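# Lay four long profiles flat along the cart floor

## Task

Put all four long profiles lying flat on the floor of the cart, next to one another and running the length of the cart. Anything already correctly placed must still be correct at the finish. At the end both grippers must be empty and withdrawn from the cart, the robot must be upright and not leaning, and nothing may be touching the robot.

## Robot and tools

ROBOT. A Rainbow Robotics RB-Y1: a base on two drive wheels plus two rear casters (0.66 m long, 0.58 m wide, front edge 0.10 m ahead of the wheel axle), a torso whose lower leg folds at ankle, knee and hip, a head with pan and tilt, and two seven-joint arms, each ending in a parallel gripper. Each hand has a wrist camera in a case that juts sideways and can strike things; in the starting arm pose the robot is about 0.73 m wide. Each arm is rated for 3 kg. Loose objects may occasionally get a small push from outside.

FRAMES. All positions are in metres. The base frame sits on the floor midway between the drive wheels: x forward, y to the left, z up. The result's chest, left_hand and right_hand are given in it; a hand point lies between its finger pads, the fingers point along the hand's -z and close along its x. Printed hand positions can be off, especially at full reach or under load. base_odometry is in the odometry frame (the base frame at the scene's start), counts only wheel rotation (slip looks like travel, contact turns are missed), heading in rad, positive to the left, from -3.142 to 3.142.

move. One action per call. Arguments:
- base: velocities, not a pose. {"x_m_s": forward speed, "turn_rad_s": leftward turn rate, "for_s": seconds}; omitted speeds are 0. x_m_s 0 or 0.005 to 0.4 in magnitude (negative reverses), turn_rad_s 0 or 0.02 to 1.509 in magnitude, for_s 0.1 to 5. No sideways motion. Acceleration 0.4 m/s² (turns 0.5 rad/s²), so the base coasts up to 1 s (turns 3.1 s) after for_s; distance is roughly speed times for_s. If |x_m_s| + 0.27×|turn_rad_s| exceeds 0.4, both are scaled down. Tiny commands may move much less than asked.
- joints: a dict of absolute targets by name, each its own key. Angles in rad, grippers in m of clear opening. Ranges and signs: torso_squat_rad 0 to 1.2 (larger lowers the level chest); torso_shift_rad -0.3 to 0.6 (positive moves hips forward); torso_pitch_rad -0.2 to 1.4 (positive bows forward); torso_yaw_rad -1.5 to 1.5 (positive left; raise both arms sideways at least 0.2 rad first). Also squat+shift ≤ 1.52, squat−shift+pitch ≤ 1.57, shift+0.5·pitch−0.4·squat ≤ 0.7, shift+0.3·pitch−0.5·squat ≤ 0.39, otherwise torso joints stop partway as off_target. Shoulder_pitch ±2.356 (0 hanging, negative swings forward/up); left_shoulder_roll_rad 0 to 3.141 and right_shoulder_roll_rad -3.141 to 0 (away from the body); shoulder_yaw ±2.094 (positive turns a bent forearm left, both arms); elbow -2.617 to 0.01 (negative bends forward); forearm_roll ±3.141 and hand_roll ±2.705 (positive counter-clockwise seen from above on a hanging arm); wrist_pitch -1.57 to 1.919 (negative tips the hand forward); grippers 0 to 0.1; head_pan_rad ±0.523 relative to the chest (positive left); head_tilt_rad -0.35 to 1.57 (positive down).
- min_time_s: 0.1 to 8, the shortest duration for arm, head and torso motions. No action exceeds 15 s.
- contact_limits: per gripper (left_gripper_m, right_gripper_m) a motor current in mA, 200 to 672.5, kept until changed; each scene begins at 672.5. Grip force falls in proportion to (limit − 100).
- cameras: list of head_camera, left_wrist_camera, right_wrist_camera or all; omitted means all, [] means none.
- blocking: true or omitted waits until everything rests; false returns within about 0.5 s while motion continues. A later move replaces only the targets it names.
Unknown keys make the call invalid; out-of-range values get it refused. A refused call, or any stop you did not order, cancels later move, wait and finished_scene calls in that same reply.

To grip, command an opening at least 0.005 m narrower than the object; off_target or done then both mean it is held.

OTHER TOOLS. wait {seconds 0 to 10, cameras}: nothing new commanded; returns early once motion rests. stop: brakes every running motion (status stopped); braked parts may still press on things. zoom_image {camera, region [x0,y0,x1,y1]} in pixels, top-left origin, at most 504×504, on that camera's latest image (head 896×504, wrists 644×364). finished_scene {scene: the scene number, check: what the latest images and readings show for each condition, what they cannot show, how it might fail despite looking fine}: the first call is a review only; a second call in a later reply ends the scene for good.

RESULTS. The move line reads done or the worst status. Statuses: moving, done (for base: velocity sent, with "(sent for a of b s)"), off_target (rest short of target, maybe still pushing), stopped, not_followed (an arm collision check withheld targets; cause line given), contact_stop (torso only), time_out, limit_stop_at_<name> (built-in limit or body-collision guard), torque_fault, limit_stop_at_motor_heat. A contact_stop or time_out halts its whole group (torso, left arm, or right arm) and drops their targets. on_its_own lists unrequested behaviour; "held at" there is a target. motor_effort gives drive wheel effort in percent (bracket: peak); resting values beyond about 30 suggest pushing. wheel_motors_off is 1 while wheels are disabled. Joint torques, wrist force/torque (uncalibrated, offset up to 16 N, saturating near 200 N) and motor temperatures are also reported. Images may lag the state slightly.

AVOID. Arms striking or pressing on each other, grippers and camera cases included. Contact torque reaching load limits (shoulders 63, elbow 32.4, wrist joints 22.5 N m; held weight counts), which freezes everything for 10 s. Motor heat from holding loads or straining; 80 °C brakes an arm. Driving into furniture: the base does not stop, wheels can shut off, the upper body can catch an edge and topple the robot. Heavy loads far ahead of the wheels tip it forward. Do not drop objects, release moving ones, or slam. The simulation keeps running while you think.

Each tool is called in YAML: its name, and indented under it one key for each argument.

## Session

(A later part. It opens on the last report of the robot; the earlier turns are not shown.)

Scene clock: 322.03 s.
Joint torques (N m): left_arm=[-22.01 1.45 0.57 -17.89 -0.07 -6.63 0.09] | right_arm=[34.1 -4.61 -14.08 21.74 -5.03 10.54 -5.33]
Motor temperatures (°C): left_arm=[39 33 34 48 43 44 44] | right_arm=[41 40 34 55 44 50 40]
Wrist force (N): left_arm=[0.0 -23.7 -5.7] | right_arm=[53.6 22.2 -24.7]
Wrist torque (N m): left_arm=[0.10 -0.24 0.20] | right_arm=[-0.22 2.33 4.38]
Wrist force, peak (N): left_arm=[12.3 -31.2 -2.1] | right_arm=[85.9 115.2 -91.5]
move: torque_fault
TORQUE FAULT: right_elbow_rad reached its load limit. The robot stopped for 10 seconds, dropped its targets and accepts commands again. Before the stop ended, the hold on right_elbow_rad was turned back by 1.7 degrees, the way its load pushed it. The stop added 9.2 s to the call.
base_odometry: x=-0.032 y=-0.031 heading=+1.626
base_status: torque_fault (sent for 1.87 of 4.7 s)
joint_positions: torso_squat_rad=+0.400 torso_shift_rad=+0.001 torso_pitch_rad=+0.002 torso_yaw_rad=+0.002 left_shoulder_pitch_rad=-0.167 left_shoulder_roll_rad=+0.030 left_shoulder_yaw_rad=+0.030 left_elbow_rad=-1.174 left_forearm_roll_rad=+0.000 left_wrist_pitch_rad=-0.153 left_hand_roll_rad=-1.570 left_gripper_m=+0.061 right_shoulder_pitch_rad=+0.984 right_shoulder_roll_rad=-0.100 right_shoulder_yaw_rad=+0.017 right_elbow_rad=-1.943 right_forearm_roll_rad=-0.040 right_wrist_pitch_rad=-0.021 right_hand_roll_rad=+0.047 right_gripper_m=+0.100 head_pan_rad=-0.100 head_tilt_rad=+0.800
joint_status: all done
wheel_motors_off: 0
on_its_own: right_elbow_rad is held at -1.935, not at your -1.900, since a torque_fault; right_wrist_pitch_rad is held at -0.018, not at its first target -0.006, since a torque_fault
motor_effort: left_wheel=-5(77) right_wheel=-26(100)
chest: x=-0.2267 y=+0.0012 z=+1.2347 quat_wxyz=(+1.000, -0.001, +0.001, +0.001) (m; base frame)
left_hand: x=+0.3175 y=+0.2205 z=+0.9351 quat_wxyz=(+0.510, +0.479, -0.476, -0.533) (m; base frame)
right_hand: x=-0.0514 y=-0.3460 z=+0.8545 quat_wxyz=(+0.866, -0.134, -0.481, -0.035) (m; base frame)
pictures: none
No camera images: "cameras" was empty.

move:
  base: {"x_m_s":0.2,"for_s":1.3}
  cameras: []

move:
  base: {"turn_rad_s":-0.5,"for_s":2.0}
  joints: {"head_pan_rad":-0.4,"head_tilt_rad":0.7}
  cameras: ["head_camera"]

Scene clock: 328.43 s.
Joint torques (N m): left_arm=[-22.52 1.79 0.7 -17.63 0.07 -6.22 0.24] | right_arm=[6.13 -2.37 -1.93 -8.83 0.07 -1.74 -0.62]
Motor temperatures (°C): left_arm=[39 33 34 48 43 44 44] | right_arm=[42 40 34 54 44 50 40]
Wrist force (N): left_arm=[0.6 -23.5 -6.1] | right_arm=[-10.2 -3.2 -9.3]
Wrist torque (N m): left_arm=[0.24 -0.20 0.20] | right_arm=[-0.06 -0.79 -0.35]
Wrist force, peak (N): left_arm=[-0.3 -24.7 -6.1] | right_arm=[54.4 22.5 -25.4]
move: done
base_odometry: x=-0.046 y=+0.228 heading=+1.627
base_status: done (sent for 1.3 of 1.3 s)
joint_positions: torso_squat_rad=+0.400 torso_shift_rad=+0.000 torso_pitch_rad=+0.002 torso_yaw_rad=+0.002 left_shoulder_pitch_rad=-0.168 left_shoulder_roll_rad=+0.030 left_shoulder_yaw_rad=+0.030 left_elbow_rad=-1.174 left_forearm_roll_rad=+0.000 left_wrist_pitch_rad=-0.153 left_hand_roll_rad=-1.570 left_gripper_m=+0.061 right_shoulder_pitch_rad=+0.991 right_shoulder_roll_rad=-0.101 right_shoulder_yaw_rad=+0.014 right_elbow_rad=-1.935 right_forearm_roll_rad=-0.041 right_wrist_pitch_rad=-0.018 right_hand_roll_rad=+0.046 right_gripper_m=+0.100 head_pan_rad=-0.100 head_tilt_rad=+0.800
joint_status: not commanded
wheel_motors_off: 0
on_its_own: right_elbow_rad is held at -1.935, not at your -1.900, since a torque_fault; right_wrist_pitch_rad is held at -0.018, not at its first target -0.006, since a torque_fault
motor_effort: left_wheel=+18(37) right_wheel=-18(61)
chest: x=-0.2272 y=+0.0005 z=+1.2347 quat_wxyz=(+1.000, -0.001, +0.001, +0.001) (m; base frame)
left_hand: x=+0.3173 y=+0.2196 z=+0.9356 quat_wxyz=(+0.509, +0.480, -0.476, -0.533) (m; base frame)
right_hand: x=-0.0583 y=-0.3485 z=+0.8497 quat_wxyz=(+0.870, -0.135, -0.473, -0.038) (m; base frame)
pictures: none
No camera images: "cameras" was empty.

Scene clock: 331.77 s.
Joint torques (N m): left_arm=[-22.72 1.79 0.28 -17.92 -0.07 -6.52 0.43] | right_arm=[5.81 -1.95 -1.78 -9.02 0.16 -1.83 -0.59]
Motor temperatures (°C): left_arm=[39 33 34 48 43 44 44] | right_arm=[41 40 34 53 44 49 40]
Wrist force (N): left_arm=[0.3 -23.3 -5.3] | right_arm=[-10.4 -3.4 -9.2]
Wrist torque (N m): left_arm=[-0.13 -0.25 0.22] | right_arm=[-0.05 -0.80 -0.36]
Wrist force, peak (N): left_arm=[-0.1 -24.2 -5.9] | right_arm=[-10.4 -3.3 -9.8]
move: done
base_odometry: x=-0.046 y=+0.228 heading=+0.627
base_status: done (sent for 2 of 2 s)
joint_positions: torso_squat_rad=+0.400 torso_shift_rad=+0.000 torso_pitch_rad=+0.002 torso_yaw_rad=+0.001 left_shoulder_pitch_rad=-0.167 left_shoulder_roll_rad=+0.030 left_shoulder_yaw_rad=+0.030 left_elbow_rad=-1.174 left_forearm_roll_rad=+0.000 left_wrist_pitch_rad=-0.153 left_hand_roll_rad=-1.570 left_gripper_m=+0.061 right_shoulder_pitch_rad=+0.991 right_shoulder_roll_rad=-0.101 right_shoulder_yaw_rad=+0.014 right_elbow_rad=-1.935 right_forearm_roll_rad=-0.041 right_wrist_pitch_rad=-0.018 right_hand_roll_rad=+0.046 right_gripper_m=+0.100 head_pan_rad=-0.400 head_tilt_rad=+0.700
joint_status: all done
wheel_motors_off: 0
on_its_own: right_elbow_rad is held at -1.935, not at your -1.900, since a torque_fault; right_wrist_pitch_rad is held at -0.018, not at its first target -0.006, since a torque_fault
motor_effort: left_wheel=+16(45) right_wheel=+4(52)
chest: x=-0.2272 y=+0.0004 z=+1.2347 quat_wxyz=(+1.000, -0.001, +0.001, +0.001) (m; base frame)
left_hand: x=+0.3173 y=+0.2196 z=+0.9356 quat_wxyz=(+0.509, +0.480, -0.476, -0.533) (m; base frame)
right_hand: x=-0.0583 y=-0.3485 z=+0.8497 quat_wxyz=(+0.870, -0.135, -0.473, -0.038) (m; base frame)
pictures: head_camera
camera_calibration:
head_camera: T_world_to_cam=[[-0.441928, -0.897012, 0.00835011, -0.0963739], [-0.547865, 0.262521, -0.794309, 1.084], [0.710313, -0.355602, -0.607456, 0.958449], [0, 0, 0, 1]] pos_world=[-0.129501, -0.0301955, 1.44406]

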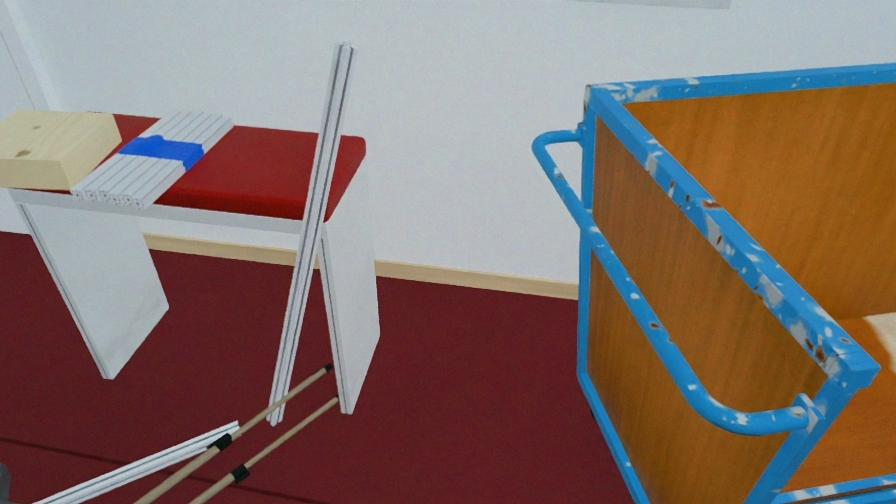

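move:
  base: {"turn_rad_s":0.5,"for_s":2.117}
  joints: {"right_shoulder_roll_rad":-0.02,"right_shoulder_yaw_rad":0}
  cameras: []

move:
  base: {"x_m_s":-0.2,"for_s":3.0}
  cameras: []

move:
  base: {"x_m_s":-0.3,"for_s":3.32}
  cameras: []

move:
  base: {"turn_rad_s":-0.5,"for_s":2.71}
  joints: {"head_pan_rad":-0.1,"head_tilt_rad":0.7}
  cameras: ["head_camera"]

Scene clock: 351.70 s.
Joint torques (N m): left_arm=[-22.67 1.13 0.27 -17.99 0.16 -6.62 0.1] | right_arm=[5.18 -2.59 -2.18 -9.39 0.03 -1.64 -0.34]
Motor temperatures (°C): left_arm=[39 33 34 48 43 44 44] | right_arm=[40 40 34 49 42 46 39]
Wrist force (N): left_arm=[0.2 -23.5 -5.9] | right_arm=[-10.3 -3.6 -9.3]
Wrist torque (N m): left_arm=[-0.10 -0.19 0.29] | right_arm=[-0.04 -0.80 -0.37]
Wrist force, peak (N): left_arm=[0.1 -24.3 -5.7] | right_arm=[-10.6 -3.8 -9.6]
move: done
base_odometry: x=-0.046 y=+0.228 heading=+1.693
base_status: done (sent for 2.13 of 2.13 s)
joint_positions: torso_squat_rad=+0.400 torso_shift_rad=+0.000 torso_pitch_rad=+0.002 torso_yaw_rad=+0.001 left_shoulder_pitch_rad=-0.168 left_shoulder_roll_rad=+0.030 left_shoulder_yaw_rad=+0.030 left_elbow_rad=-1.174 left_forearm_roll_rad=+0.000 left_wrist_pitch_rad=-0.153 left_hand_roll_rad=-1.570 left_gripper_m=+0.061 right_shoulder_pitch_rad=+0.991 right_shoulder_roll_rad=-0.020 right_shoulder_yaw_rad=+0.000 right_elbow_rad=-1.935 right_forearm_roll_rad=-0.041 right_wrist_pitch_rad=-0.018 right_hand_roll_rad=+0.046 right_gripper_m=+0.100 head_pan_rad=-0.400 head_tilt_rad=+0.700
joint_status: all done
wheel_motors_off: 0
on_its_own: right_elbow_rad is held at -1.935, not at your -1.900, since a torque_fault; right_wrist_pitch_rad is held at -0.018, not at its first target -0.006, since a torque_fault
motor_effort: left_wheel=+5(44) right_wheel=+19(50)
chest: x=-0.2272 y=+0.0004 z=+1.2347 quat_wxyz=(+1.000, -0.001, +0.001, +0.001) (m; base frame)
left_hand: x=+0.3173 y=+0.2196 z=+0.9356 quat_wxyz=(+0.509, +0.480, -0.476, -0.533) (m; base frame)
right_hand: x=-0.0574 y=-0.3454 z=+0.8492 quat_wxyz=(+0.865, -0.137, -0.477, -0.079) (m; base frame)
pictures: none
No camera images: "cameras" was empty.

Scene clock: 363.30 s.
Joint torques (N m): left_arm=[-23.23 1.52 0.13 -17.91 0.03 -6.62 0.32] | right_arm=[32.8 -2.11 -11.44 21.15 -4.89 10.32 -5.58]
Motor temperatures (°C): left_arm=[39 33 34 48 43 44 44] | right_arm=[42 40 34 52 44 51 40]
Wrist force (N): left_arm=[0.2 -23.8 -5.6] | right_arm=[52.7 19.4 -25.8]
Wrist torque (N m): left_arm=[-0.09 -0.22 0.23] | right_arm=[0.06 2.25 4.42]
Wrist force, peak (N): left_arm=[3.5 -28.9 1.3] | right_arm=[68.2 69.7 -45.5]
move: torque_fault
TORQUE FAULT: right_elbow_rad reached its load limit. The robot stopped for 10 seconds, dropped its targets and accepts commands again. Before the stop ended, the hold on right_elbow_rad was turned back by 0.4 degrees, the way its load pushed it. The stop added 8.9 s to the call.
base_odometry: x=-0.012 y=-0.051 heading=+1.696
base_status: torque_fault (sent for 1.6 of 3 s)
joint_positions: torso_squat_rad=+0.400 torso_shift_rad=+0.001 torso_pitch_rad=+0.002 torso_yaw_rad=+0.002 left_shoulder_pitch_rad=-0.167 left_shoulder_roll_rad=+0.030 left_shoulder_yaw_rad=+0.030 left_elbow_rad=-1.174 left_forearm_roll_rad=+0.000 left_wrist_pitch_rad=-0.153 left_hand_roll_rad=-1.570 left_gripper_m=+0.061 right_shoulder_pitch_rad=+0.976 right_shoulder_roll_rad=-0.019 right_shoulder_yaw_rad=+0.008 right_elbow_rad=-1.956 right_forearm_roll_rad=-0.039 right_wrist_pitch_rad=-0.024 right_hand_roll_rad=+0.048 right_gripper_m=+0.100 head_pan_rad=-0.400 head_tilt_rad=+0.700
joint_status: not commanded
wheel_motors_off: 0
on_its_own: right_shoulder_pitch_rad is held at +0.983, not at your +1.000, since a torque_fault; right_elbow_rad is held at -1.949, not at your -1.900, since a torque_fault; right_wrist_pitch_rad is held at -0.021, not at its first target -0.006, since a torque_fault
motor_effort: left_wheel=+2(73) right_wheel=-31(81)
chest: x=-0.2268 y=+0.0012 z=+1.2347 quat_wxyz=(+1.000, -0.001, +0.001, +0.001) (m; base frame)
left_hand: x=+0.3175 y=+0.2204 z=+0.9352 quat_wxyz=(+0.510, +0.479, -0.476, -0.533) (m; base frame)
right_hand: x=-0.0418 y=-0.3404 z=+0.8610 quat_wxyz=(+0.855, -0.134, -0.495, -0.073) (m; base frame)
pictures: none
No camera images: "cameras" was empty.

not run: a stop that you did not command came earlier in this reply.

not run: a stop that you did not command came earlier in this reply.

move:
  base: {"x_m_s":0.2,"for_s":1.25}
  cameras: []

move:
  base: {"turn_rad_s":-0.4,"for_s":0.866}
  joints: {"right_shoulder_roll_rad":0,"right_shoulder_yaw_rad":0,"right_shoulder_pitch_rad":0.1,"right_elbow_rad":-0.3,"right_wrist_pitch_rad":0}
  cameras: []

move:
  base: {"x_m_s":-0.2,"for_s":4.0}
  cameras: []

move:
  base: {"x_m_s":-0.3,"for_s":3.33}
  cameras: []

move:
  base: {"turn_rad_s":-0.5,"for_s":2.04}
  joints: {"head_pan_rad":-0.1,"head_tilt_rad":0.7}
  cameras: ["head_camera"]

Scene clock: 379.13 s.
Joint torques (N m): left_arm=[-22.9 1.39 0.18 -17.86 0.17 -6.72 0.22] | right_arm=[5.41 -1.49 -1.09 -9.41 0.21 -1.69 -0.49]
Motor temperatures (°C): left_arm=[40 33 34 49 43 44 44] | right_arm=[43 40 34 52 44 53 41]
Wrist force (N): left_arm=[-0.1 -23.9 -5.6] | right_arm=[-10.4 -3.7 -9.6]
Wrist torque (N m): left_arm=[-0.43 -0.20 0.27] | right_arm=[-0.02 -0.82 -0.36]
Wrist force, peak (N): left_arm=[-0.1 -24.5 -6.3] | right_arm=[53.6 18.9 -25.4]
move: done
base_odometry: x=-0.043 y=+0.201 heading=+1.697
base_status: done (sent for 1.27 of 1.27 s)
joint_positions: torso_squat_rad=+0.400 torso_shift_rad=+0.000 torso_pitch_rad=+0.002 torso_yaw_rad=+0.002 left_shoulder_pitch_rad=-0.168 left_shoulder_roll_rad=+0.030 left_shoulder_yaw_rad=+0.030 left_elbow_rad=-1.174 left_forearm_roll_rad=+0.000 left_wrist_pitch_rad=-0.153 left_hand_roll_rad=-1.570 left_gripper_m=+0.061 right_shoulder_pitch_rad=+0.983 right_shoulder_roll_rad=-0.020 right_shoulder_yaw_rad=+0.006 right_elbow_rad=-1.949 right_forearm_roll_rad=-0.041 right_wrist_pitch_rad=-0.021 right_hand_roll_rad=+0.046 right_gripper_m=+0.100 head_pan_rad=-0.400 head_tilt_rad=+0.700
joint_status: not commanded
wheel_motors_off: 0
on_its_own: right_shoulder_pitch_rad is held at +0.983, not at your +1.000, since a torque_fault; right_elbow_rad is held at -1.949, not at your -1.900, since a torque_fault; right_wrist_pitch_rad is held at -0.021, not at its first target -0.006, since a torque_fault
motor_effort: left_wheel=+16(39) right_wheel=-16(61)
chest: x=-0.2272 y=+0.0005 z=+1.2347 quat_wxyz=(+1.000, -0.001, +0.001, +0.001) (m; base frame)
left_hand: x=+0.3173 y=+0.2196 z=+0.9356 quat_wxyz=(+0.509, +0.480, -0.476, -0.533) (m; base frame)
right_hand: x=-0.0484 y=-0.3424 z=+0.8560 quat_wxyz=(+0.859, -0.135, -0.488, -0.076) (m; base frame)
pictures: none
No camera images: "cameras" was empty.

Scene clock: 381.40 s.
Joint torques (N m): left_arm=[-22.74 1.42 0.09 -17.63 -0.21 -6.64 0.1] | right_arm=[-0.15 -0.22 -0.08 -1.06 0.09 -0.49 -0.66]
Motor temperatures (°C): left_arm=[40 33 34 49 43 44 44] | right_arm=[42 40 34 52 44 52 40]
Wrist force (N): left_arm=[0.4 -23.9 -5.8] | right_arm=[-6.2 -5.0 -12.6]
Wrist torque (N m): left_arm=[0.05 -0.24 0.23] | right_arm=[0.15 -0.55 -0.34]
Wrist force, peak (N): left_arm=[0.7 -24.3 -5.6] | right_arm=[-7.4 -6.1 -12.2]
move: done
base_odometry: x=-0.043 y=+0.200 heading=+1.350
base_status: done (sent for 0.87 of 0.87 s)
joint_positions: torso_squat_rad=+0.400 torso_shift_rad=+0.000 torso_pitch_rad=+0.002 torso_yaw_rad=+0.001 left_shoulder_pitch_rad=-0.168 left_shoulder_roll_rad=+0.030 left_shoulder_yaw_rad=+0.030 left_elbow_rad=-1.174 left_forearm_roll_rad=+0.000 left_wrist_pitch_rad=-0.153 left_hand_roll_rad=-1.570 left_gripper_m=+0.061 right_shoulder_pitch_rad=+0.100 right_shoulder_roll_rad=+0.000 right_shoulder_yaw_rad=+0.000 right_elbow_rad=-0.300 right_forearm_roll_rad=-0.041 right_wrist_pitch_rad=+0.000 right_hand_roll_rad=+0.046 right_gripper_m=+0.100 head_pan_rad=-0.400 head_tilt_rad=+0.700
joint_status: all done
wheel_motors_off: 0
motor_effort: left_wheel=+15(45) right_wheel=+3(53)
chest: x=-0.2272 y=+0.0004 z=+1.2347 quat_wxyz=(+1.000, -0.001, +0.001, +0.001) (m; base frame)
left_hand: x=+0.3173 y=+0.2196 z=+0.9356 quat_wxyz=(+0.509, +0.480, -0.476, -0.533) (m; base frame)
right_hand: x=-0.1539 y=-0.2240 z=+0.5545 quat_wxyz=(+0.995, -0.003, -0.102, -0.013) (m; base frame)
pictures: none
No camera images: "cameras" was empty.

Scene clock: 386.43 s.
Joint torques (N m): left_arm=[-23.3 1.23 -0.08 -18.05 0.21 -6.81 0.06] | right_arm=[-1.56 -0.02 0.12 -1.77 0.01 -0.52 -0.49]
Motor temperatures (°C): left_arm=[40 33 34 49 43 44 44] | right_arm=[42 40 34 50 43 51 40]
Wrist force (N): left_arm=[0.2 -24.1 -6.0] | right_arm=[-6.3 -4.8 -12.5]
Wrist torque (N m): left_arm=[-0.45 -0.26 0.21] | right_arm=[0.12 -0.58 -0.33]
Wrist force, peak (N): left_arm=[-0.1 -24.7 -6.3] | right_arm=[-6.7 -4.7 -12.7]
move: done
base_odometry: x=-0.219 y=-0.580 heading=+1.348
base_status: done (sent for 4 of 4 s)
joint_positions: torso_squat_rad=+0.400 torso_shift_rad=+0.000 torso_pitch_rad=+0.002 torso_yaw_rad=+0.001 left_shoulder_pitch_rad=-0.167 left_shoulder_roll_rad=+0.030 left_shoulder_yaw_rad=+0.030 left_elbow_rad=-1.174 left_forearm_roll_rad=+0.000 left_wrist_pitch_rad=-0.153 left_hand_roll_rad=-1.570 left_gripper_m=+0.061 right_shoulder_pitch_rad=+0.100 right_shoulder_roll_rad=+0.000 right_shoulder_yaw_rad=+0.000 right_elbow_rad=-0.300 right_forearm_roll_rad=-0.041 right_wrist_pitch_rad=+0.000 right_hand_roll_rad=+0.046 right_gripper_m=+0.100 head_pan_rad=-0.400 head_tilt_rad=+0.700
joint_status: not commanded
wheel_motors_off: 0
motor_effort: left_wheel=-14(42) right_wheel=+15(43)
chest: x=-0.2273 y=+0.0004 z=+1.2347 quat_wxyz=(+1.000, -0.001, +0.001, +0.001) (m; base frame)
left_hand: x=+0.3172 y=+0.2196 z=+0.9356 quat_wxyz=(+0.509, +0.480, -0.476, -0.533) (m; base frame)
right_hand: x=-0.1542 y=-0.2240 z=+0.5545 quat_wxyz=(+0.995, -0.003, -0.102, -0.013) (m; base frame)
pictures: none
No camera images: "cameras" was empty.

Scene clock: 391.07 s.
Joint torques (N m): left_arm=[-22.83 1.85 0.47 -18.27 0.15 -6.96 0.22] | right_arm=[-1.35 0.25 0.3 -1.76 -0.03 -0.42 -0.46]
Motor temperatures (°C): left_arm=[40 33 34 49 43 44 44] | right_arm=[41 40 33 49 43 50 40]
Wrist force (N): left_arm=[-0.1 -24.2 -5.7] | right_arm=[-6.4 -5.0 -12.3]
Wrist torque (N m): left_arm=[-0.37 -0.20 0.29] | right_arm=[0.12 -0.60 -0.33]
Wrist force, peak (N): left_arm=[0.0 -24.6 -6.4] | right_arm=[-6.8 -4.9 -12.7]
move: done
base_odometry: x=-0.440 y=-1.555 heading=+1.348
base_status: done (sent for 3.33 of 3.33 s)
joint_positions: torso_squat_rad=+0.400 torso_shift_rad=+0.000 torso_pitch_rad=+0.002 torso_yaw_rad=+0.001 left_shoulder_pitch_rad=-0.167 left_shoulder_roll_rad=+0.030 left_shoulder_yaw_rad=+0.030 left_elbow_rad=-1.174 left_forearm_roll_rad=+0.000 left_wrist_pitch_rad=-0.153 left_hand_roll_rad=-1.570 left_gripper_m=+0.061 right_shoulder_pitch_rad=+0.100 right_shoulder_roll_rad=+0.000 right_shoulder_yaw_rad=+0.000 right_elbow_rad=-0.300 right_forearm_roll_rad=-0.041 right_wrist_pitch_rad=+0.000 right_hand_roll_rad=+0.046 right_gripper_m=+0.100 head_pan_rad=-0.400 head_tilt_rad=+0.700
joint_status: not commanded
wheel_motors_off: 0
motor_effort: left_wheel=-14(42) right_wheel=+19(33)
chest: x=-0.2273 y=+0.0004 z=+1.2347 quat_wxyz=(+1.000, -0.001, +0.001, +0.001) (m; base frame)
left_hand: x=+0.3172 y=+0.2196 z=+0.9356 quat_wxyz=(+0.509, +0.480, -0.476, -0.533) (m; base frame)
right_hand: x=-0.1542 y=-0.2240 z=+0.5545 quat_wxyz=(+0.995, -0.003, -0.102, -0.013) (m; base frame)
pictures: none
No camera images: "cameras" was empty.

Scene clock: 394.43 s.
Joint torques (N m): left_arm=[-23.49 2.12 0.95 -17.61 0.12 -6.81 0.28] | right_arm=[-1.59 0.24 -0.22 -1.88 0.23 -0.49 -0.54]
Motor temperatures (°C): left_arm=[40 33 34 49 43 44 44] | right_arm=[41 40 33 49 43 49 39]
Wrist force (N): left_arm=[0.6 -23.7 -5.5] | right_arm=[-6.3 -4.9 -12.4]
Wrist torque (N m): left_arm=[-0.04 -0.23 0.21] | right_arm=[0.14 -0.58 -0.34]
Wrist force, peak (N): left_arm=[-1.5 -24.3 -5.1] | right_arm=[-6.6 -5.0 -12.6]
move: done
base_odometry: x=-0.440 y=-1.555 heading=+0.332
base_status: done (sent for 2.03 of 2.03 s)
joint_positions: torso_squat_rad=+0.400 torso_shift_rad=+0.000 torso_pitch_rad=+0.002 torso_yaw_rad=+0.001 left_shoulder_pitch_rad=-0.167 left_shoulder_roll_rad=+0.030 left_shoulder_yaw_rad=+0.030 left_elbow_rad=-1.174 left_forearm_roll_rad=+0.000 left_wrist_pitch_rad=-0.153 left_hand_roll_rad=-1.570 left_gripper_m=+0.061 right_shoulder_pitch_rad=+0.100 right_shoulder_roll_rad=+0.000 right_shoulder_yaw_rad=+0.000 right_elbow_rad=-0.300 right_forearm_roll_rad=-0.041 right_wrist_pitch_rad=+0.000 right_hand_roll_rad=+0.046 right_gripper_m=+0.100 head_pan_rad=-0.100 head_tilt_rad=+0.700
joint_status: all done
wheel_motors_off: 0
motor_effort: left_wheel=+15(53) right_wheel=+4(52)
chest: x=-0.2273 y=+0.0004 z=+1.2347 quat_wxyz=(+1.000, +0.000, +0.001, +0.001) (m; base frame)
left_hand: x=+0.3172 y=+0.2196 z=+0.9356 quat_wxyz=(+0.509, +0.480, -0.476, -0.533) (m; base frame)
right_hand: x=-0.1542 y=-0.2240 z=+0.5545 quat_wxyz=(+0.995, -0.003, -0.102, -0.013) (m; base frame)
pictures: head_camera
camera_calibration:
head_camera: T_world_to_cam=[[-0.157156, -0.987543, 0.00780853, -0.0372713], [-0.601158, 0.0893885, -0.794115, 1.07286], [0.783524, -0.129494, -0.607718, 0.973749], [0, 0, 0, 1]] pos_world=[-0.123858, -0.00661296, 1.44403]

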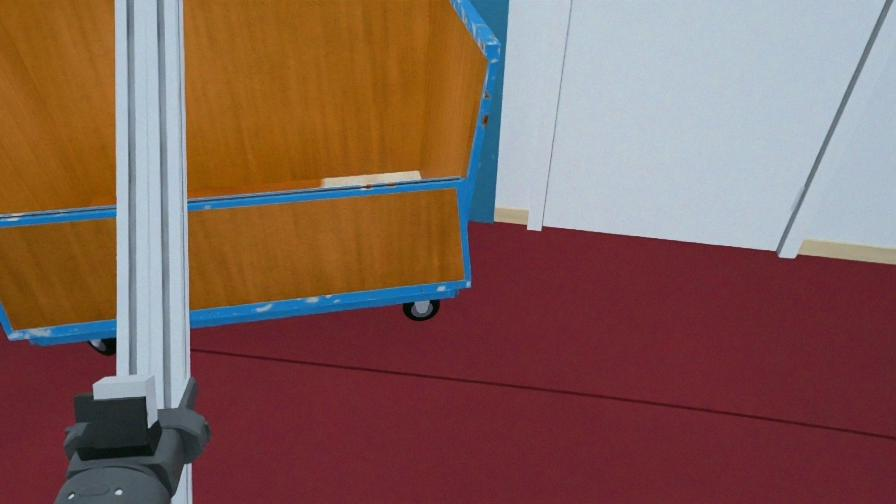

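move:
  joints: {"left_hand_roll_rad":0,"head_pan_rad":0.15}
  min_time_s: 3
  base: {"turn_rad_s":0.2,"for_s":1.0}
  cameras: ["head_camera","left_wrist_camera"]

move:
  joints: {"torso_pitch_rad":0.5}
  base: {"x_m_s":0.25,"for_s":3.0}
  cameras: []

move:
  base: {"turn_rad_s":-0.2,"for_s":1.0}
  cameras: ["head_camera","left_wrist_camera"]

Scene clock: 408.10 s.
Joint torques (N m): left_arm=[-13.61 0.12 -0.67 -9.81 0.51 -1.88 0.41] | right_arm=[-1.14 0.21 0.07 -1.65 0.2 -0.62 -0.65]
Motor temperatures (°C): left_arm=[40 33 34 48 43 44 44] | right_arm=[39 40 33 46 42 47 39]
Wrist force (N): left_arm=[-7.5 0.2 -3.4] | right_arm=[-6.7 -4.8 -12.3]
Wrist torque (N m): left_arm=[-0.26 -0.62 0.30] | right_arm=[0.12 -0.63 -0.32]
Wrist force, peak (N): left_arm=[-26.6 0.1 -12.0] | right_arm=[-6.7 -4.7 -12.9]
move: done
base_odometry: x=-0.440 y=-1.555 heading=+0.531
base_status: done (sent for 1 of 1 s)
joint_positions: torso_squat_rad=+0.400 torso_shift_rad=+0.000 torso_pitch_rad=+0.001 torso_yaw_rad=+0.001 left_shoulder_pitch_rad=-0.170 left_shoulder_roll_rad=+0.030 left_shoulder_yaw_rad=+0.030 left_elbow_rad=-1.176 left_forearm_roll_rad=+0.000 left_wrist_pitch_rad=-0.154 left_hand_roll_rad=+0.000 left_gripper_m=+0.030 right_shoulder_pitch_rad=+0.100 right_shoulder_roll_rad=+0.000 right_shoulder_yaw_rad=+0.000 right_elbow_rad=-0.300 right_forearm_roll_rad=-0.041 right_wrist_pitch_rad=+0.000 right_hand_roll_rad=+0.046 right_gripper_m=+0.100 head_pan_rad=+0.150 head_tilt_rad=+0.700
joint_status: all done
wheel_motors_off: 0
on_its_own: left_gripper_m moved -0.031 to your old target +0.030
motor_effort: left_wheel=-18(38) right_wheel=-7(25)
chest: x=-0.2276 y=+0.0004 z=+1.2347 quat_wxyz=(+1.000, +0.000, +0.001, +0.001) (m; base frame)
left_hand: x=+0.3182 y=+0.2194 z=+0.9384 quat_wxyz=(+0.735, +0.003, -0.678, -0.018) (m; base frame)
right_hand: x=-0.1541 y=-0.2239 z=+0.5545 quat_wxyz=(+0.995, -0.003, -0.102, -0.013) (m; base frame)
pictures: head_camera, left_wrist_camera
camera_calibration:
head_camera: T_world_to_cam=[[0.0920501, -0.995728, 0.00726594, 0.0145271], [-0.604436, -0.0616729, -0.794263, 1.07227], [0.791318, 0.0687202, -0.607531, 0.975245], [0, 0, 0, 1]] pos_world=[-0.124949, 0.0135758, 1.44405]
left_wrist_camera: T_world_to_cam=[[0.0471757, -0.00911894, 0.998845, -0.950909], [-0.493257, -0.869748, 0.0153563, 0.365272], [0.868603, -0.493412, -0.0455289, -0.0466173], [0, 0, 0, 1]] pos_world=[0.265525, 0.286022, 0.942079]

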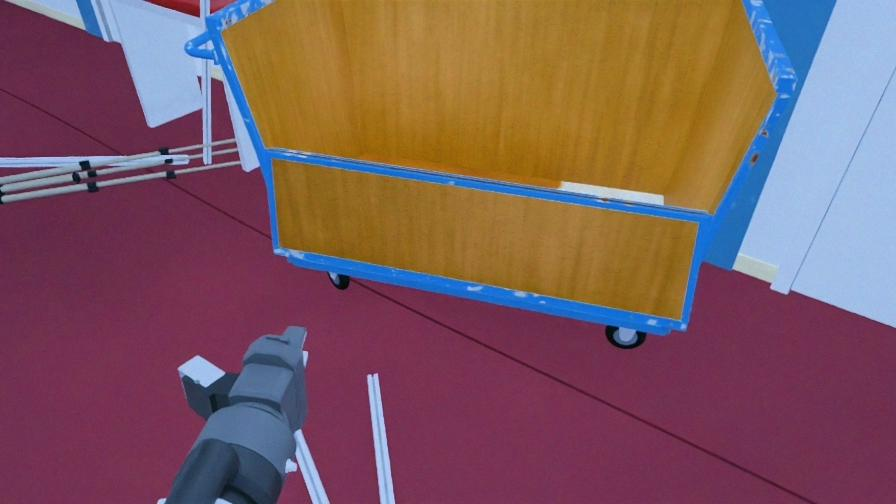

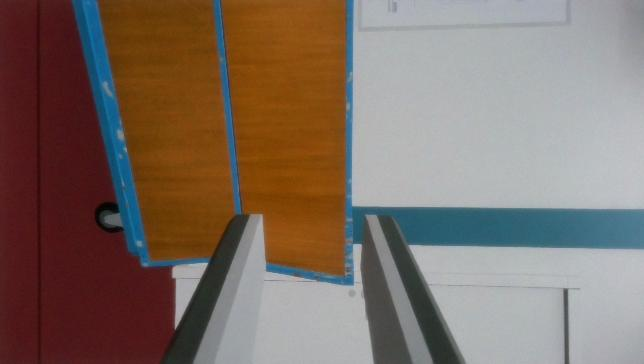

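Scene clock: 412.17 s.
Joint torques (N m): left_arm=[-2.31 -0.27 -0.43 -7.01 0.1 -1.67 0.42] | right_arm=[11.67 -0.63 -0.43 4.05 0.21 0.31 -0.59]
Motor temperatures (°C): left_arm=[39 33 34 47 43 44 44] | right_arm=[39 40 33 46 42 46 39]
Wrist force (N): left_arm=[-6.3 0.2 -6.5] | right_arm=[-3.0 -4.8 -12.5]
Wrist torque (N m): left_arm=[-0.25 -0.51 0.31] | right_arm=[0.14 -0.36 -0.30]
Wrist force, peak (N): left_arm=[-6.8 0.8 -6.4] | right_arm=[-6.6 -4.9 -12.6]
move: done
base_odometry: x=+0.207 y=-1.176 heading=+0.530
base_status: done (sent for 3 of 3 s)
joint_positions: torso_squat_rad=+0.400 torso_shift_rad=+0.000 torso_pitch_rad=+0.500 torso_yaw_rad=+0.001 left_shoulder_pitch_rad=-0.170 left_shoulder_roll_rad=+0.030 left_shoulder_yaw_rad=+0.030 left_elbow_rad=-1.176 left_forearm_roll_rad=+0.000 left_wrist_pitch_rad=-0.154 left_hand_roll_rad=+0.000 left_gripper_m=+0.030 right_shoulder_pitch_rad=+0.100 right_shoulder_roll_rad=+0.000 right_shoulder_yaw_rad=+0.000 right_elbow_rad=-0.300 right_forearm_roll_rad=-0.041 right_wrist_pitch_rad=+0.000 right_hand_roll_rad=+0.046 right_gripper_m=+0.100 head_pan_rad=+0.150 head_tilt_rad=+0.700
joint_status: all done
wheel_motors_off: 0
motor_effort: left_wheel=-17(36) right_wheel=+13(63)
chest: x=-0.0796 y=+0.0003 z=+1.1968 quat_wxyz=(+0.969, +0.000, +0.247, +0.001) (m; base frame)
left_hand: x=+0.2581 y=+0.2193 z=+0.6756 quat_wxyz=(+0.880, -0.001, -0.475, -0.018) (m; base frame)
right_hand: x=-0.3403 y=-0.2239 z=+0.5643 quat_wxyz=(+0.989, -0.006, +0.146, -0.012) (m; base frame)
pictures: none
No camera images: "cameras" was empty.

Scene clock: 413.90 s.
Joint torques (N m): left_arm=[-2.1 -0.77 -0.58 -7.05 0.16 -1.89 0.44] | right_arm=[11.64 -0.37 -0.23 4.2 0.05 0.5 -0.57]
Motor temperatures (°C): left_arm=[39 33 34 47 43 43 44] | right_arm=[39 40 33 46 42 46 39]
Wrist force (N): left_arm=[-6.3 0.1 -6.0] | right_arm=[-3.1 -4.6 -12.3]
Wrist torque (N m): left_arm=[-0.26 -0.53 0.29] | right_arm=[0.10 -0.39 -0.29]
Wrist force, peak (N): left_arm=[-6.4 0.3 -6.6] | right_arm=[-3.1 -5.0 -12.5]
move: done
base_odometry: x=+0.207 y=-1.176 heading=+0.331
base_status: done (sent for 1 of 1 s)
joint_positions: torso_squat_rad=+0.400 torso_shift_rad=+0.000 torso_pitch_rad=+0.500 torso_yaw_rad=+0.001 left_shoulder_pitch_rad=-0.170 left_shoulder_roll_rad=+0.030 left_shoulder_yaw_rad=+0.030 left_elbow_rad=-1.176 left_forearm_roll_rad=+0.000 left_wrist_pitch_rad=-0.154 left_hand_roll_rad=+0.000 left_gripper_m=+0.030 right_shoulder_pitch_rad=+0.100 right_shoulder_roll_rad=+0.000 right_shoulder_yaw_rad=+0.000 right_elbow_rad=-0.300 right_forearm_roll_rad=-0.041 right_wrist_pitch_rad=+0.000 right_hand_roll_rad=+0.046 right_gripper_m=+0.100 head_pan_rad=+0.150 head_tilt_rad=+0.700
joint_status: not commanded
wheel_motors_off: 0
motor_effort: left_wheel=-4(40) right_wheel=-11(43)
chest: x=-0.0796 y=+0.0003 z=+1.1968 quat_wxyz=(+0.969, +0.000, +0.247, +0.001) (m; base frame)
left_hand: x=+0.2581 y=+0.2193 z=+0.6756 quat_wxyz=(+0.880, -0.001, -0.475, -0.018) (m; base frame)
right_hand: x=-0.3403 y=-0.2239 z=+0.5643 quat_wxyz=(+0.989, -0.006, +0.146, -0.012) (m; base frame)
pictures: head_camera, left_wrist_camera
camera_calibration:
head_camera: T_world_to_cam=[[0.0842477, -0.995734, -0.0376441, 0.0542928], [-0.91072, -0.061615, -0.408403, 0.645449], [0.404341, 0.0686902, -0.912025, 1.16875], [0, 0, 0, 1]] pos_world=[0.110674, 0.0135486, 1.33158]
left_wrist_camera: T_world_to_cam=[[0.518962, -0.00911673, 0.854749, -0.71005], [-0.426004, -0.869674, 0.249373, 0.164104], [0.741079, -0.493542, -0.455212, 0.303286], [0, 0, 0, 1]] pos_world=[0.213639, 0.285928, 0.704051]

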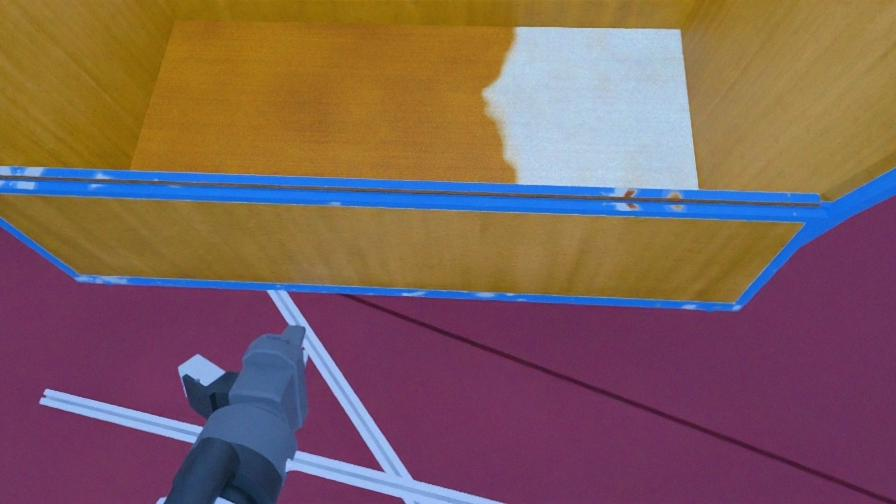

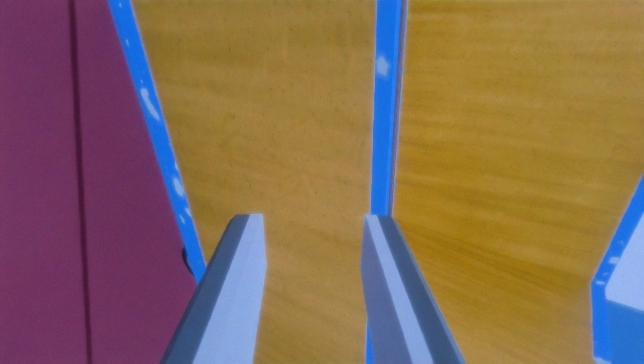

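move:
  base: {"x_m_s":-0.15,"for_s":4.0}
  joints: {"left_gripper_m":0.1}
  cameras: ["head_camera"]

Scene clock: 452.37 s.
Joint torques (N m): left_arm=[-2.95 -0.48 -0.68 -7.23 0.12 -1.78 0.35] | right_arm=[10.6 -0.57 0.13 3.91 0.09 0.45 -0.51]
Motor temperatures (°C): left_arm=[36 33 34 41 43 40 44] | right_arm=[38 40 33 43 41 43 38]
Wrist force (N): left_arm=[-6.5 0.3 -6.0] | right_arm=[-2.8 -4.7 -12.5]
Wrist torque (N m): left_arm=[-0.28 -0.52 0.30] | right_arm=[0.13 -0.33 -0.31]
Wrist force, peak (N): left_arm=[-6.7 0.3 -6.3] | right_arm=[-3.1 -4.8 -12.7]
move: done
base_odometry: x=-0.360 y=-1.371 heading=+0.330
base_status: done (sent for 4 of 4 s)
joint_positions: torso_squat_rad=+0.400 torso_shift_rad=+0.000 torso_pitch_rad=+0.500 torso_yaw_rad=+0.001 left_shoulder_pitch_rad=-0.170 left_shoulder_roll_rad=+0.030 left_shoulder_yaw_rad=+0.030 left_elbow_rad=-1.176 left_forearm_roll_rad=+0.000 left_wrist_pitch_rad=-0.154 left_hand_roll_rad=+0.000 left_gripper_m=+0.100 right_shoulder_pitch_rad=+0.100 right_shoulder_roll_rad=+0.000 right_shoulder_yaw_rad=+0.000 right_elbow_rad=-0.300 right_forearm_roll_rad=-0.041 right_wrist_pitch_rad=+0.000 right_hand_roll_rad=+0.046 right_gripper_m=+0.100 head_pan_rad=+0.150 head_tilt_rad=+0.700
joint_status: all done
wheel_motors_off: 0
motor_effort: left_wheel=-13(35) right_wheel=+13(43)
chest: x=-0.0797 y=+0.0003 z=+1.1968 quat_wxyz=(+0.969, +0.000, +0.247, +0.001) (m; base frame)
left_hand: x=+0.2580 y=+0.2193 z=+0.6756 quat_wxyz=(+0.880, -0.001, -0.475, -0.018) (m; base frame)
right_hand: x=-0.3404 y=-0.2239 z=+0.5643 quat_wxyz=(+0.989, -0.006, +0.146, -0.012) (m; base frame)
pictures: head_camera
camera_calibration:
head_camera: T_world_to_cam=[[0.0842517, -0.995734, -0.0376349, 0.0542894], [-0.910675, -0.0616149, -0.408502, 0.645498], [0.40444, 0.0686902, -0.911981, 1.16875], [0, 0, 0, 1]] pos_world=[0.110577, 0.0135486, 1.3316]

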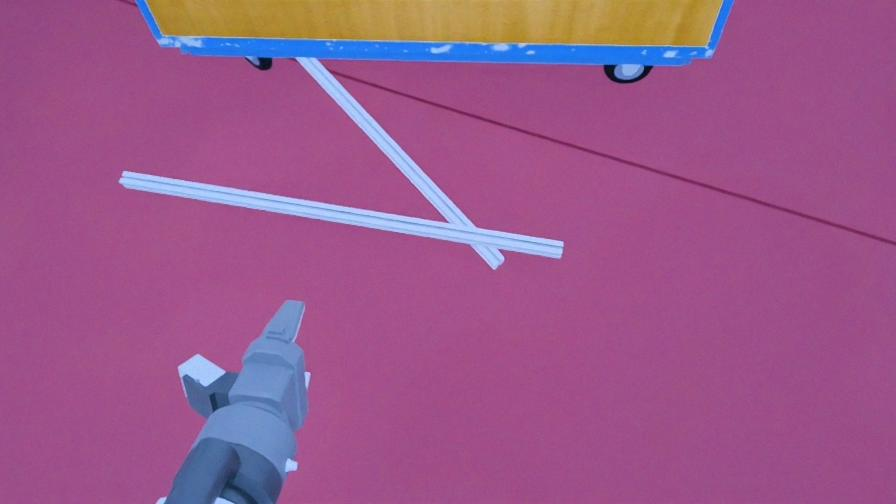

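move:
  base: {"turn_rad_s":0.4,"for_s":1.4}
  cameras: []

move:
  base: {"x_m_s":0.2,"for_s":2.03}
  cameras: ["head_camera"]

move:
  base: {"turn_rad_s":-0.4,"for_s":1.68}
  joints: {"head_pan_rad":0}
  cameras: ["head_camera"]

Scene clock: 480.63 s.
Joint torques (N m): left_arm=[-2.91 -0.9 -1.3 -6.97 0.02 -1.65 0.44] | right_arm=[11 -0.42 -0.25 3.79 0.09 0.54 -0.52]
Motor temperatures (°C): left_arm=[36 33 34 40 43 40 44] | right_arm=[38 40 33 42 41 42 38]
Wrist force (N): left_arm=[-6.5 0.6 -6.2] | right_arm=[-2.9 -4.8 -12.7]
Wrist torque (N m): left_arm=[-0.30 -0.54 0.27] | right_arm=[0.13 -0.37 -0.30]
Wrist force, peak (N): left_arm=[-6.8 0.3 -6.4] | right_arm=[-3.1 -4.7 -12.8]
move: done
base_odometry: x=-0.360 y=-1.371 heading=+0.890
base_status: done (sent for 1.4 of 1.4 s)
joint_positions: torso_squat_rad=+0.400 torso_shift_rad=+0.000 torso_pitch_rad=+0.500 torso_yaw_rad=+0.001 left_shoulder_pitch_rad=-0.170 left_shoulder_roll_rad=+0.030 left_shoulder_yaw_rad=+0.030 left_elbow_rad=-1.176 left_forearm_roll_rad=+0.000 left_wrist_pitch_rad=-0.154 left_hand_roll_rad=+0.000 left_gripper_m=+0.100 right_shoulder_pitch_rad=+0.100 right_shoulder_roll_rad=+0.000 right_shoulder_yaw_rad=+0.000 right_elbow_rad=-0.300 right_forearm_roll_rad=-0.041 right_wrist_pitch_rad=+0.000 right_hand_roll_rad=+0.046 right_gripper_m=+0.100 head_pan_rad=+0.150 head_tilt_rad=+0.700
joint_status: not commanded
wheel_motors_off: 0
motor_effort: left_wheel=+3(37) right_wheel=+15(46)
chest: x=-0.0797 y=+0.0003 z=+1.1968 quat_wxyz=(+0.969, +0.000, +0.247, +0.001) (m; base frame)
left_hand: x=+0.2580 y=+0.2193 z=+0.6756 quat_wxyz=(+0.880, -0.001, -0.475, -0.018) (m; base frame)
right_hand: x=-0.3404 y=-0.2239 z=+0.5643 quat_wxyz=(+0.989, -0.006, +0.146, -0.012) (m; base frame)
pictures: none
No camera images: "cameras" was empty.

Scene clock: 483.70 s.
Joint torques (N m): left_arm=[-2.53 -0.02 -0.9 -6.7 0.3 -1.89 0.31] | right_arm=[11.2 -0.81 -0.35 4.21 0.09 0.45 -0.58]
Motor temperatures (°C): left_arm=[36 33 34 40 43 40 44] | right_arm=[38 40 33 42 41 42 38]
Wrist force (N): left_arm=[-6.2 0.7 -6.3] | right_arm=[-3.2 -4.5 -12.4]
Wrist torque (N m): left_arm=[-0.34 -0.51 0.29] | right_arm=[0.09 -0.39 -0.30]
Wrist force, peak (N): left_arm=[-6.4 0.3 -6.7] | right_arm=[-3.4 -4.8 -12.7]
move: done
base_odometry: x=-0.104 y=-1.054 heading=+0.891
base_status: done (sent for 2.03 of 2.03 s)
joint_positions: torso_squat_rad=+0.400 torso_shift_rad=+0.000 torso_pitch_rad=+0.500 torso_yaw_rad=+0.001 left_shoulder_pitch_rad=-0.170 left_shoulder_roll_rad=+0.030 left_shoulder_yaw_rad=+0.030 left_elbow_rad=-1.176 left_forearm_roll_rad=+0.000 left_wrist_pitch_rad=-0.154 left_hand_roll_rad=+0.000 left_gripper_m=+0.100 right_shoulder_pitch_rad=+0.100 right_shoulder_roll_rad=+0.000 right_shoulder_yaw_rad=+0.000 right_elbow_rad=-0.300 right_forearm_roll_rad=-0.041 right_wrist_pitch_rad=+0.000 right_hand_roll_rad=+0.046 right_gripper_m=+0.100 head_pan_rad=+0.150 head_tilt_rad=+0.700
joint_status: not commanded
wheel_motors_off: 0
motor_effort: left_wheel=+9(44) right_wheel=-9(49)
chest: x=-0.0796 y=+0.0003 z=+1.1968 quat_wxyz=(+0.969, +0.000, +0.247, +0.001) (m; base frame)
left_hand: x=+0.2581 y=+0.2192 z=+0.6756 quat_wxyz=(+0.880, -0.001, -0.475, -0.018) (m; base frame)
right_hand: x=-0.3403 y=-0.2239 z=+0.5643 quat_wxyz=(+0.989, -0.006, +0.146, -0.012) (m; base frame)
pictures: head_camera
camera_calibration:
head_camera: T_world_to_cam=[[0.084247, -0.995733, -0.0376493, 0.0542954], [-0.910726, -0.0616133, -0.408389, 0.645431], [0.404327, 0.0686937, -0.912031, 1.16876], [0, 0, 0, 1]] pos_world=[0.110677, 0.0135446, 1.33157]

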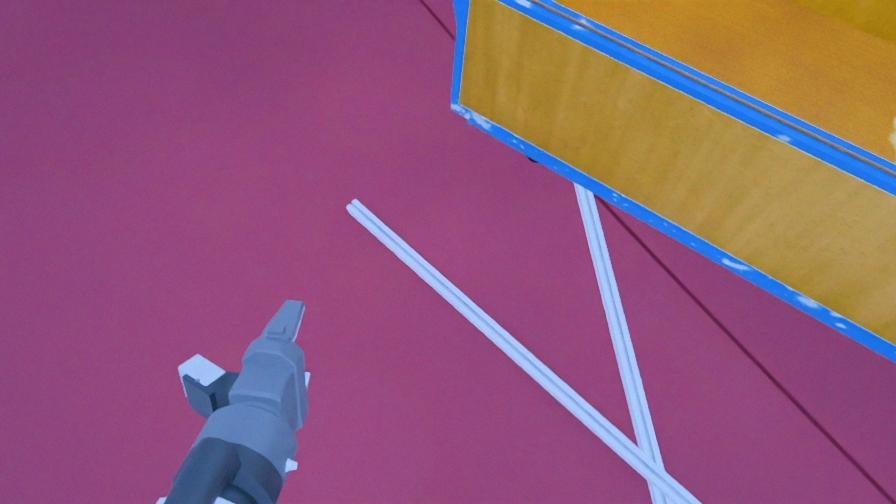

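Scene clock: 486.50 s.
Joint torques (N m): left_arm=[-2.3 -0.86 -0.75 -6.83 0.05 -1.8 0.36] | right_arm=[11.88 0.07 -0.36 4.35 0.09 0.38 -0.39]
Motor temperatures (°C): left_arm=[36 33 34 40 43 40 44] | right_arm=[38 40 33 42 41 42 38]
Wrist force (N): left_arm=[-6.0 0.7 -6.5] | right_arm=[-3.0 -4.8 -12.5]
Wrist torque (N m): left_arm=[-0.33 -0.49 0.30] | right_arm=[0.11 -0.37 -0.31]
Wrist force, peak (N): left_arm=[-6.6 0.3 -6.4] | right_arm=[-2.8 -5.0 -12.7]
move: done
base_odometry: x=-0.105 y=-1.055 heading=+0.224
base_status: done (sent for 1.67 of 1.67 s)
joint_positions: torso_squat_rad=+0.400 torso_shift_rad=+0.000 torso_pitch_rad=+0.500 torso_yaw_rad=+0.001 left_shoulder_pitch_rad=-0.170 left_shoulder_roll_rad=+0.030 left_shoulder_yaw_rad=+0.030 left_elbow_rad=-1.176 left_forearm_roll_rad=+0.000 left_wrist_pitch_rad=-0.154 left_hand_roll_rad=+0.000 left_gripper_m=+0.100 right_shoulder_pitch_rad=+0.100 right_shoulder_roll_rad=+0.000 right_shoulder_yaw_rad=+0.000 right_elbow_rad=-0.300 right_forearm_roll_rad=-0.041 right_wrist_pitch_rad=+0.000 right_hand_roll_rad=+0.046 right_gripper_m=+0.100 head_pan_rad=+0.000 head_tilt_rad=+0.700
joint_status: all done
wheel_motors_off: 0
motor_effort: left_wheel=+14(36) right_wheel=+2(44)
chest: x=-0.0796 y=+0.0003 z=+1.1968 quat_wxyz=(+0.969, +0.000, +0.247, +0.001) (m; base frame)
left_hand: x=+0.2581 y=+0.2192 z=+0.6756 quat_wxyz=(+0.880, -0.001, -0.475, -0.018) (m; base frame)
right_hand: x=-0.3403 y=-0.2239 z=+0.5642 quat_wxyz=(+0.989, -0.006, +0.146, -0.012) (m; base frame)
pictures: head_camera
camera_calibration:
head_camera: T_world_to_cam=[[-0.0472111, -0.998301, 0.0341491, -0.0388285], [-0.912812, 0.0292345, -0.407332, 0.644019], [0.405642, -0.0504024, -0.912641, 1.1696], [0, 0, 0, 1]] pos_world=[0.111596, 0.00136058, 1.33108]

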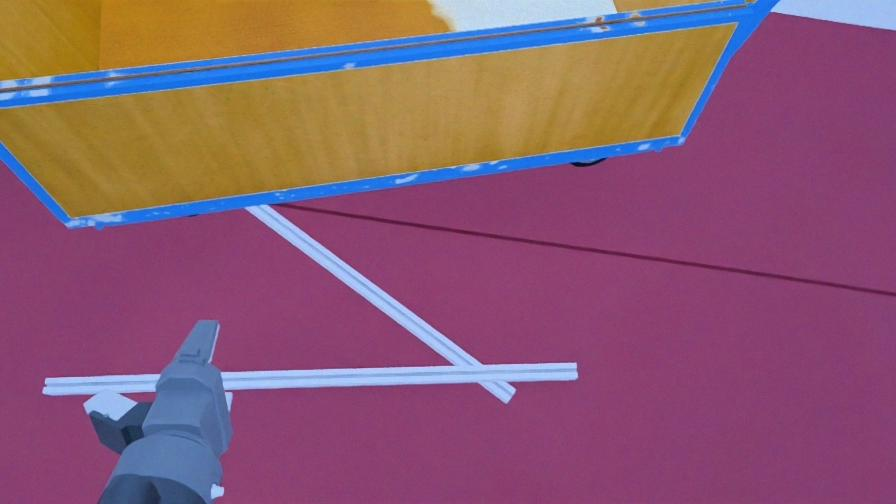

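move:
  joints: {"left_shoulder_pitch_rad":-0.421,"left_elbow_rad":-2.066,"left_wrist_pitch_rad":1.397,"right_elbow_rad":-2.3,"right_shoulder_roll_rad":-0.08,"torso_squat_rad":0.7,"torso_shift_rad":0.2,"torso_pitch_rad":0.7}
  cameras: ["head_camera"]

move:
  joints: {"torso_squat_rad":1.0,"torso_shift_rad":0.5,"torso_pitch_rad":1.05,"head_tilt_rad":0.1}
  cameras: ["head_camera","left_wrist_camera"]

Scene clock: 514.23 s.
Joint torques (N m): left_arm=[-4.88 -0.59 -0.88 -8.88 0.12 -0.8 0.32] | right_arm=[2.16 -2.27 -1.06 -11.36 0.46 -2 -0.48]
Motor temperatures (°C): left_arm=[35 33 34 40 43 39 43] | right_arm=[38 40 33 41 41 41 38]
Wrist force (N): left_arm=[-3.2 0.1 -8.5] | right_arm=[-10.8 -3.7 -7.1]
Wrist torque (N m): left_arm=[-0.22 -0.30 0.20] | right_arm=[-0.09 -0.82 -0.39]
Wrist force, peak (N): left_arm=[-3.8 0.6 -9.1] | right_arm=[-9.5 -3.9 -11.4]
move: done
base_odometry: x=-0.105 y=-1.055 heading=+0.224
base_status: not commanded
joint_positions: torso_squat_rad=+0.700 torso_shift_rad=+0.200 torso_pitch_rad=+0.700 torso_yaw_rad=+0.001 left_shoulder_pitch_rad=-0.421 left_shoulder_roll_rad=+0.030 left_shoulder_yaw_rad=+0.030 left_elbow_rad=-2.066 left_forearm_roll_rad=+0.000 left_wrist_pitch_rad=+1.397 left_hand_roll_rad=+0.000 left_gripper_m=+0.100 right_shoulder_pitch_rad=+0.100 right_shoulder_roll_rad=-0.080 right_shoulder_yaw_rad=+0.000 right_elbow_rad=-2.300 right_forearm_roll_rad=-0.041 right_wrist_pitch_rad=+0.000 right_hand_roll_rad=+0.046 right_gripper_m=+0.100 head_pan_rad=+0.000 head_tilt_rad=+0.700
joint_status: all done
wheel_motors_off: 0
motor_effort: left_wheel=+14(21) right_wheel=-2(10)
chest: x=+0.0778 y=+0.0003 z=+1.0419 quat_wxyz=(+0.939, +0.000, +0.343, +0.001) (m; base frame)
left_hand: x=+0.4143 y=+0.1761 z=+0.6347 quat_wxyz=(+0.982, -0.025, -0.182, -0.048) (m; base frame)
right_hand: x=+0.4380 y=-0.2312 z=+0.8251 quat_wxyz=(+0.729, -0.019, -0.683, +0.041) (m; base frame)
pictures: head_camera
camera_calibration:
head_camera: T_world_to_cam=[[-0.0395079, -0.9983, 0.0428624, -0.035796], [-0.975556, 0.0292567, -0.217794, 0.531986], [0.21617, -0.0504192, -0.975053, 1.04413], [0, 0, 0, 1]] pos_world=[0.291859, 0.00134484, 1.13548]

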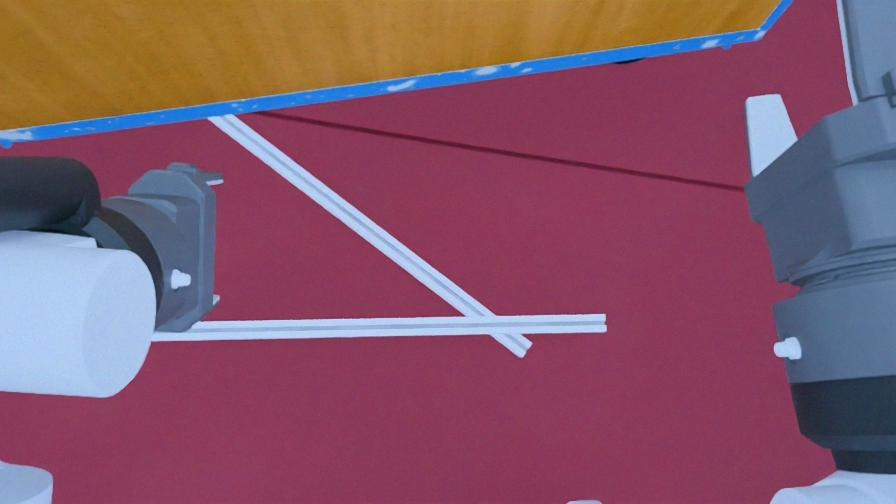

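Scene clock: 517.20 s.
Joint torques (N m): left_arm=[1.56 -1.09 -1.27 -8.15 0.19 -0.12 0.27] | right_arm=[6.96 -1.61 -0.86 -10.32 0.19 -1.89 -0.34]
Motor temperatures (°C): left_arm=[35 33 34 40 43 39 43] | right_arm=[38 40 33 42 41 41 38]
Wrist force (N): left_arm=[-1.5 0.9 -9.4] | right_arm=[-10.2 -3.9 -9.4]
Wrist torque (N m): left_arm=[-0.33 -0.26 0.22] | right_arm=[-0.06 -0.82 -0.39]
Wrist force, peak (N): left_arm=[-1.9 0.1 -9.6] | right_arm=[-10.8 -3.8 -9.2]
move: done
base_odometry: x=-0.105 y=-1.055 heading=+0.224
base_status: not commanded
joint_positions: torso_squat_rad=+1.000 torso_shift_rad=+0.500 torso_pitch_rad=+1.050 torso_yaw_rad=+0.001 left_shoulder_pitch_rad=-0.421 left_shoulder_roll_rad=+0.030 left_shoulder_yaw_rad=+0.030 left_elbow_rad=-2.066 left_forearm_roll_rad=+0.000 left_wrist_pitch_rad=+1.397 left_hand_roll_rad=+0.000 left_gripper_m=+0.100 right_shoulder_pitch_rad=+0.100 right_shoulder_roll_rad=-0.080 right_shoulder_yaw_rad=+0.000 right_elbow_rad=-2.300 right_forearm_roll_rad=-0.041 right_wrist_pitch_rad=+0.000 right_hand_roll_rad=+0.046 right_gripper_m=+0.100 head_pan_rad=+0.000 head_tilt_rad=+0.100
joint_status: all done
wheel_motors_off: 0
motor_effort: left_wheel=+13(16) right_wheel=-3(7)
chest: x=+0.2218 y=+0.0003 z=+0.7663 quat_wxyz=(+0.865, +0.000, +0.501, +0.001) (m; base frame)
left_hand: x=+0.3983 y=+0.1761 z=+0.2684 quat_wxyz=(+0.998, -0.033, -0.009, -0.043) (m; base frame)
right_hand: x=+0.4858 y=-0.2313 z=+0.4391 quat_wxyz=(+0.837, -0.012, -0.545, +0.044) (m; base frame)
pictures: head_camera, left_wrist_camera
camera_calibration:
head_camera: T_world_to_cam=[[-0.0491517, -0.998315, 0.0308409, -0.000198474], [-0.891352, 0.0299118, -0.452324, 0.801944], [0.450639, -0.0497226, -0.891321, 0.51286], [0, 0, 0, 1]] pos_world=[0.483691, 0.00131498, 0.819867]
left_wrist_camera: T_world_to_cam=[[0.99661, -0.0630622, 0.0528303, -0.400608], [-0.0815248, -0.843136, 0.531484, 0.0702143], [0.0110266, -0.533989, -0.84542, 0.395381], [0, 0, 0, 1]] pos_world=[0.400615, 0.245066, 0.318109]

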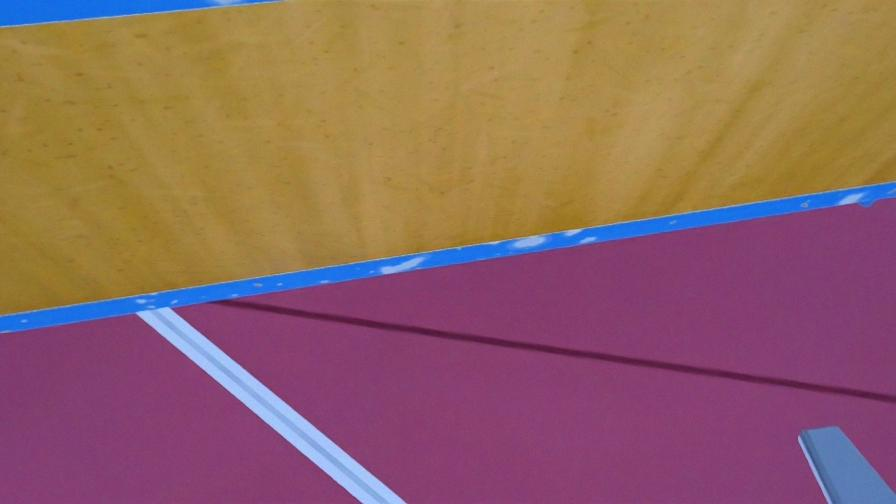

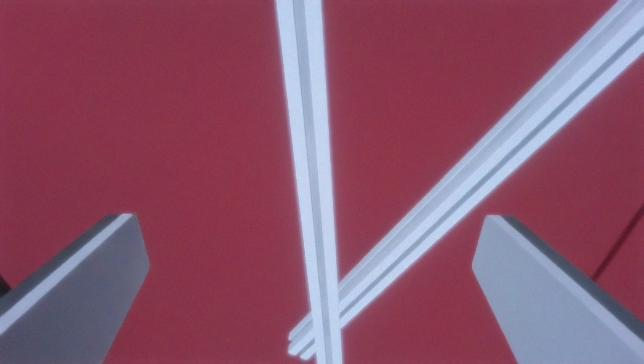

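move:
  joints: {"left_shoulder_pitch_rad":-0.721,"left_elbow_rad":-1.164,"left_wrist_pitch_rad":0.835}
  cameras: ["left_wrist_camera"]
  min_time_s: 1.5

Scene clock: 527.33 s.
Joint torques (N m): left_arm=[0.16 -2.99 -2.2 -5.12 0.12 0.33 0.45] | right_arm=[6.66 -2.58 -0.4 -10.08 0.37 -2.02 -0.52]
Motor temperatures (°C): left_arm=[35 33 34 40 43 39 43] | right_arm=[37 40 33 42 41 41 38]
Wrist force (N): left_arm=[-1.2 0.9 -9.1] | right_arm=[-10.4 -3.8 -9.4]
Wrist torque (N m): left_arm=[-0.31 -0.28 0.22] | right_arm=[-0.08 -0.84 -0.39]
Wrist force, peak (N): left_arm=[-1.7 1.2 -9.5] | right_arm=[-10.5 -3.8 -9.4]
move: done
base_odometry: x=-0.105 y=-1.055 heading=+0.224
base_status: not commanded
joint_positions: torso_squat_rad=+1.000 torso_shift_rad=+0.500 torso_pitch_rad=+1.050 torso_yaw_rad=+0.001 left_shoulder_pitch_rad=-0.721 left_shoulder_roll_rad=+0.030 left_shoulder_yaw_rad=+0.030 left_elbow_rad=-1.164 left_forearm_roll_rad=+0.000 left_wrist_pitch_rad=+0.835 left_hand_roll_rad=+0.000 left_gripper_m=+0.100 right_shoulder_pitch_rad=+0.100 right_shoulder_roll_rad=-0.080 right_shoulder_yaw_rad=+0.000 right_elbow_rad=-2.300 right_forearm_roll_rad=-0.041 right_wrist_pitch_rad=+0.000 right_hand_roll_rad=+0.046 right_gripper_m=+0.100 head_pan_rad=+0.000 head_tilt_rad=+0.100
joint_status: all done
wheel_motors_off: 0
motor_effort: left_wheel=+13(13) right_wheel=-6(7)
chest: x=+0.2218 y=+0.0003 z=+0.7663 quat_wxyz=(+0.865, +0.000, +0.501, +0.001) (m; base frame)
left_hand: x=+0.3660 y=+0.1249 z=+0.1118 quat_wxyz=(+0.995, -0.057, +0.019, -0.083) (m; base frame)
right_hand: x=+0.4858 y=-0.2313 z=+0.4391 quat_wxyz=(+0.837, -0.012, -0.545, +0.044) (m; base frame)
pictures: left_wrist_camera
camera_calibration:
left_wrist_camera: T_world_to_cam=[[0.989583, -0.143901, 0.00414497, -0.345295], [-0.120072, -0.809152, 0.575201, 0.112666], [-0.079418, -0.569707, -0.818002, 0.270463], [0, 0, 0, 1]] pos_world=[0.376706, 0.195561, 0.157865]

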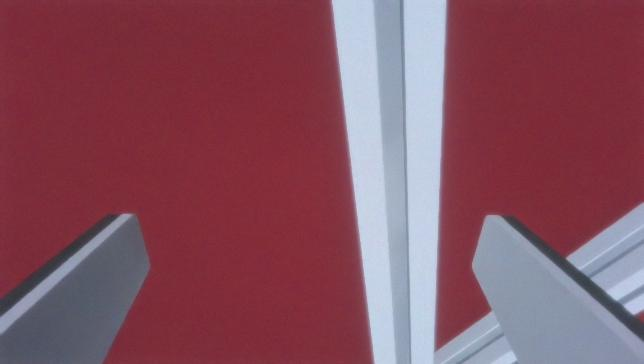

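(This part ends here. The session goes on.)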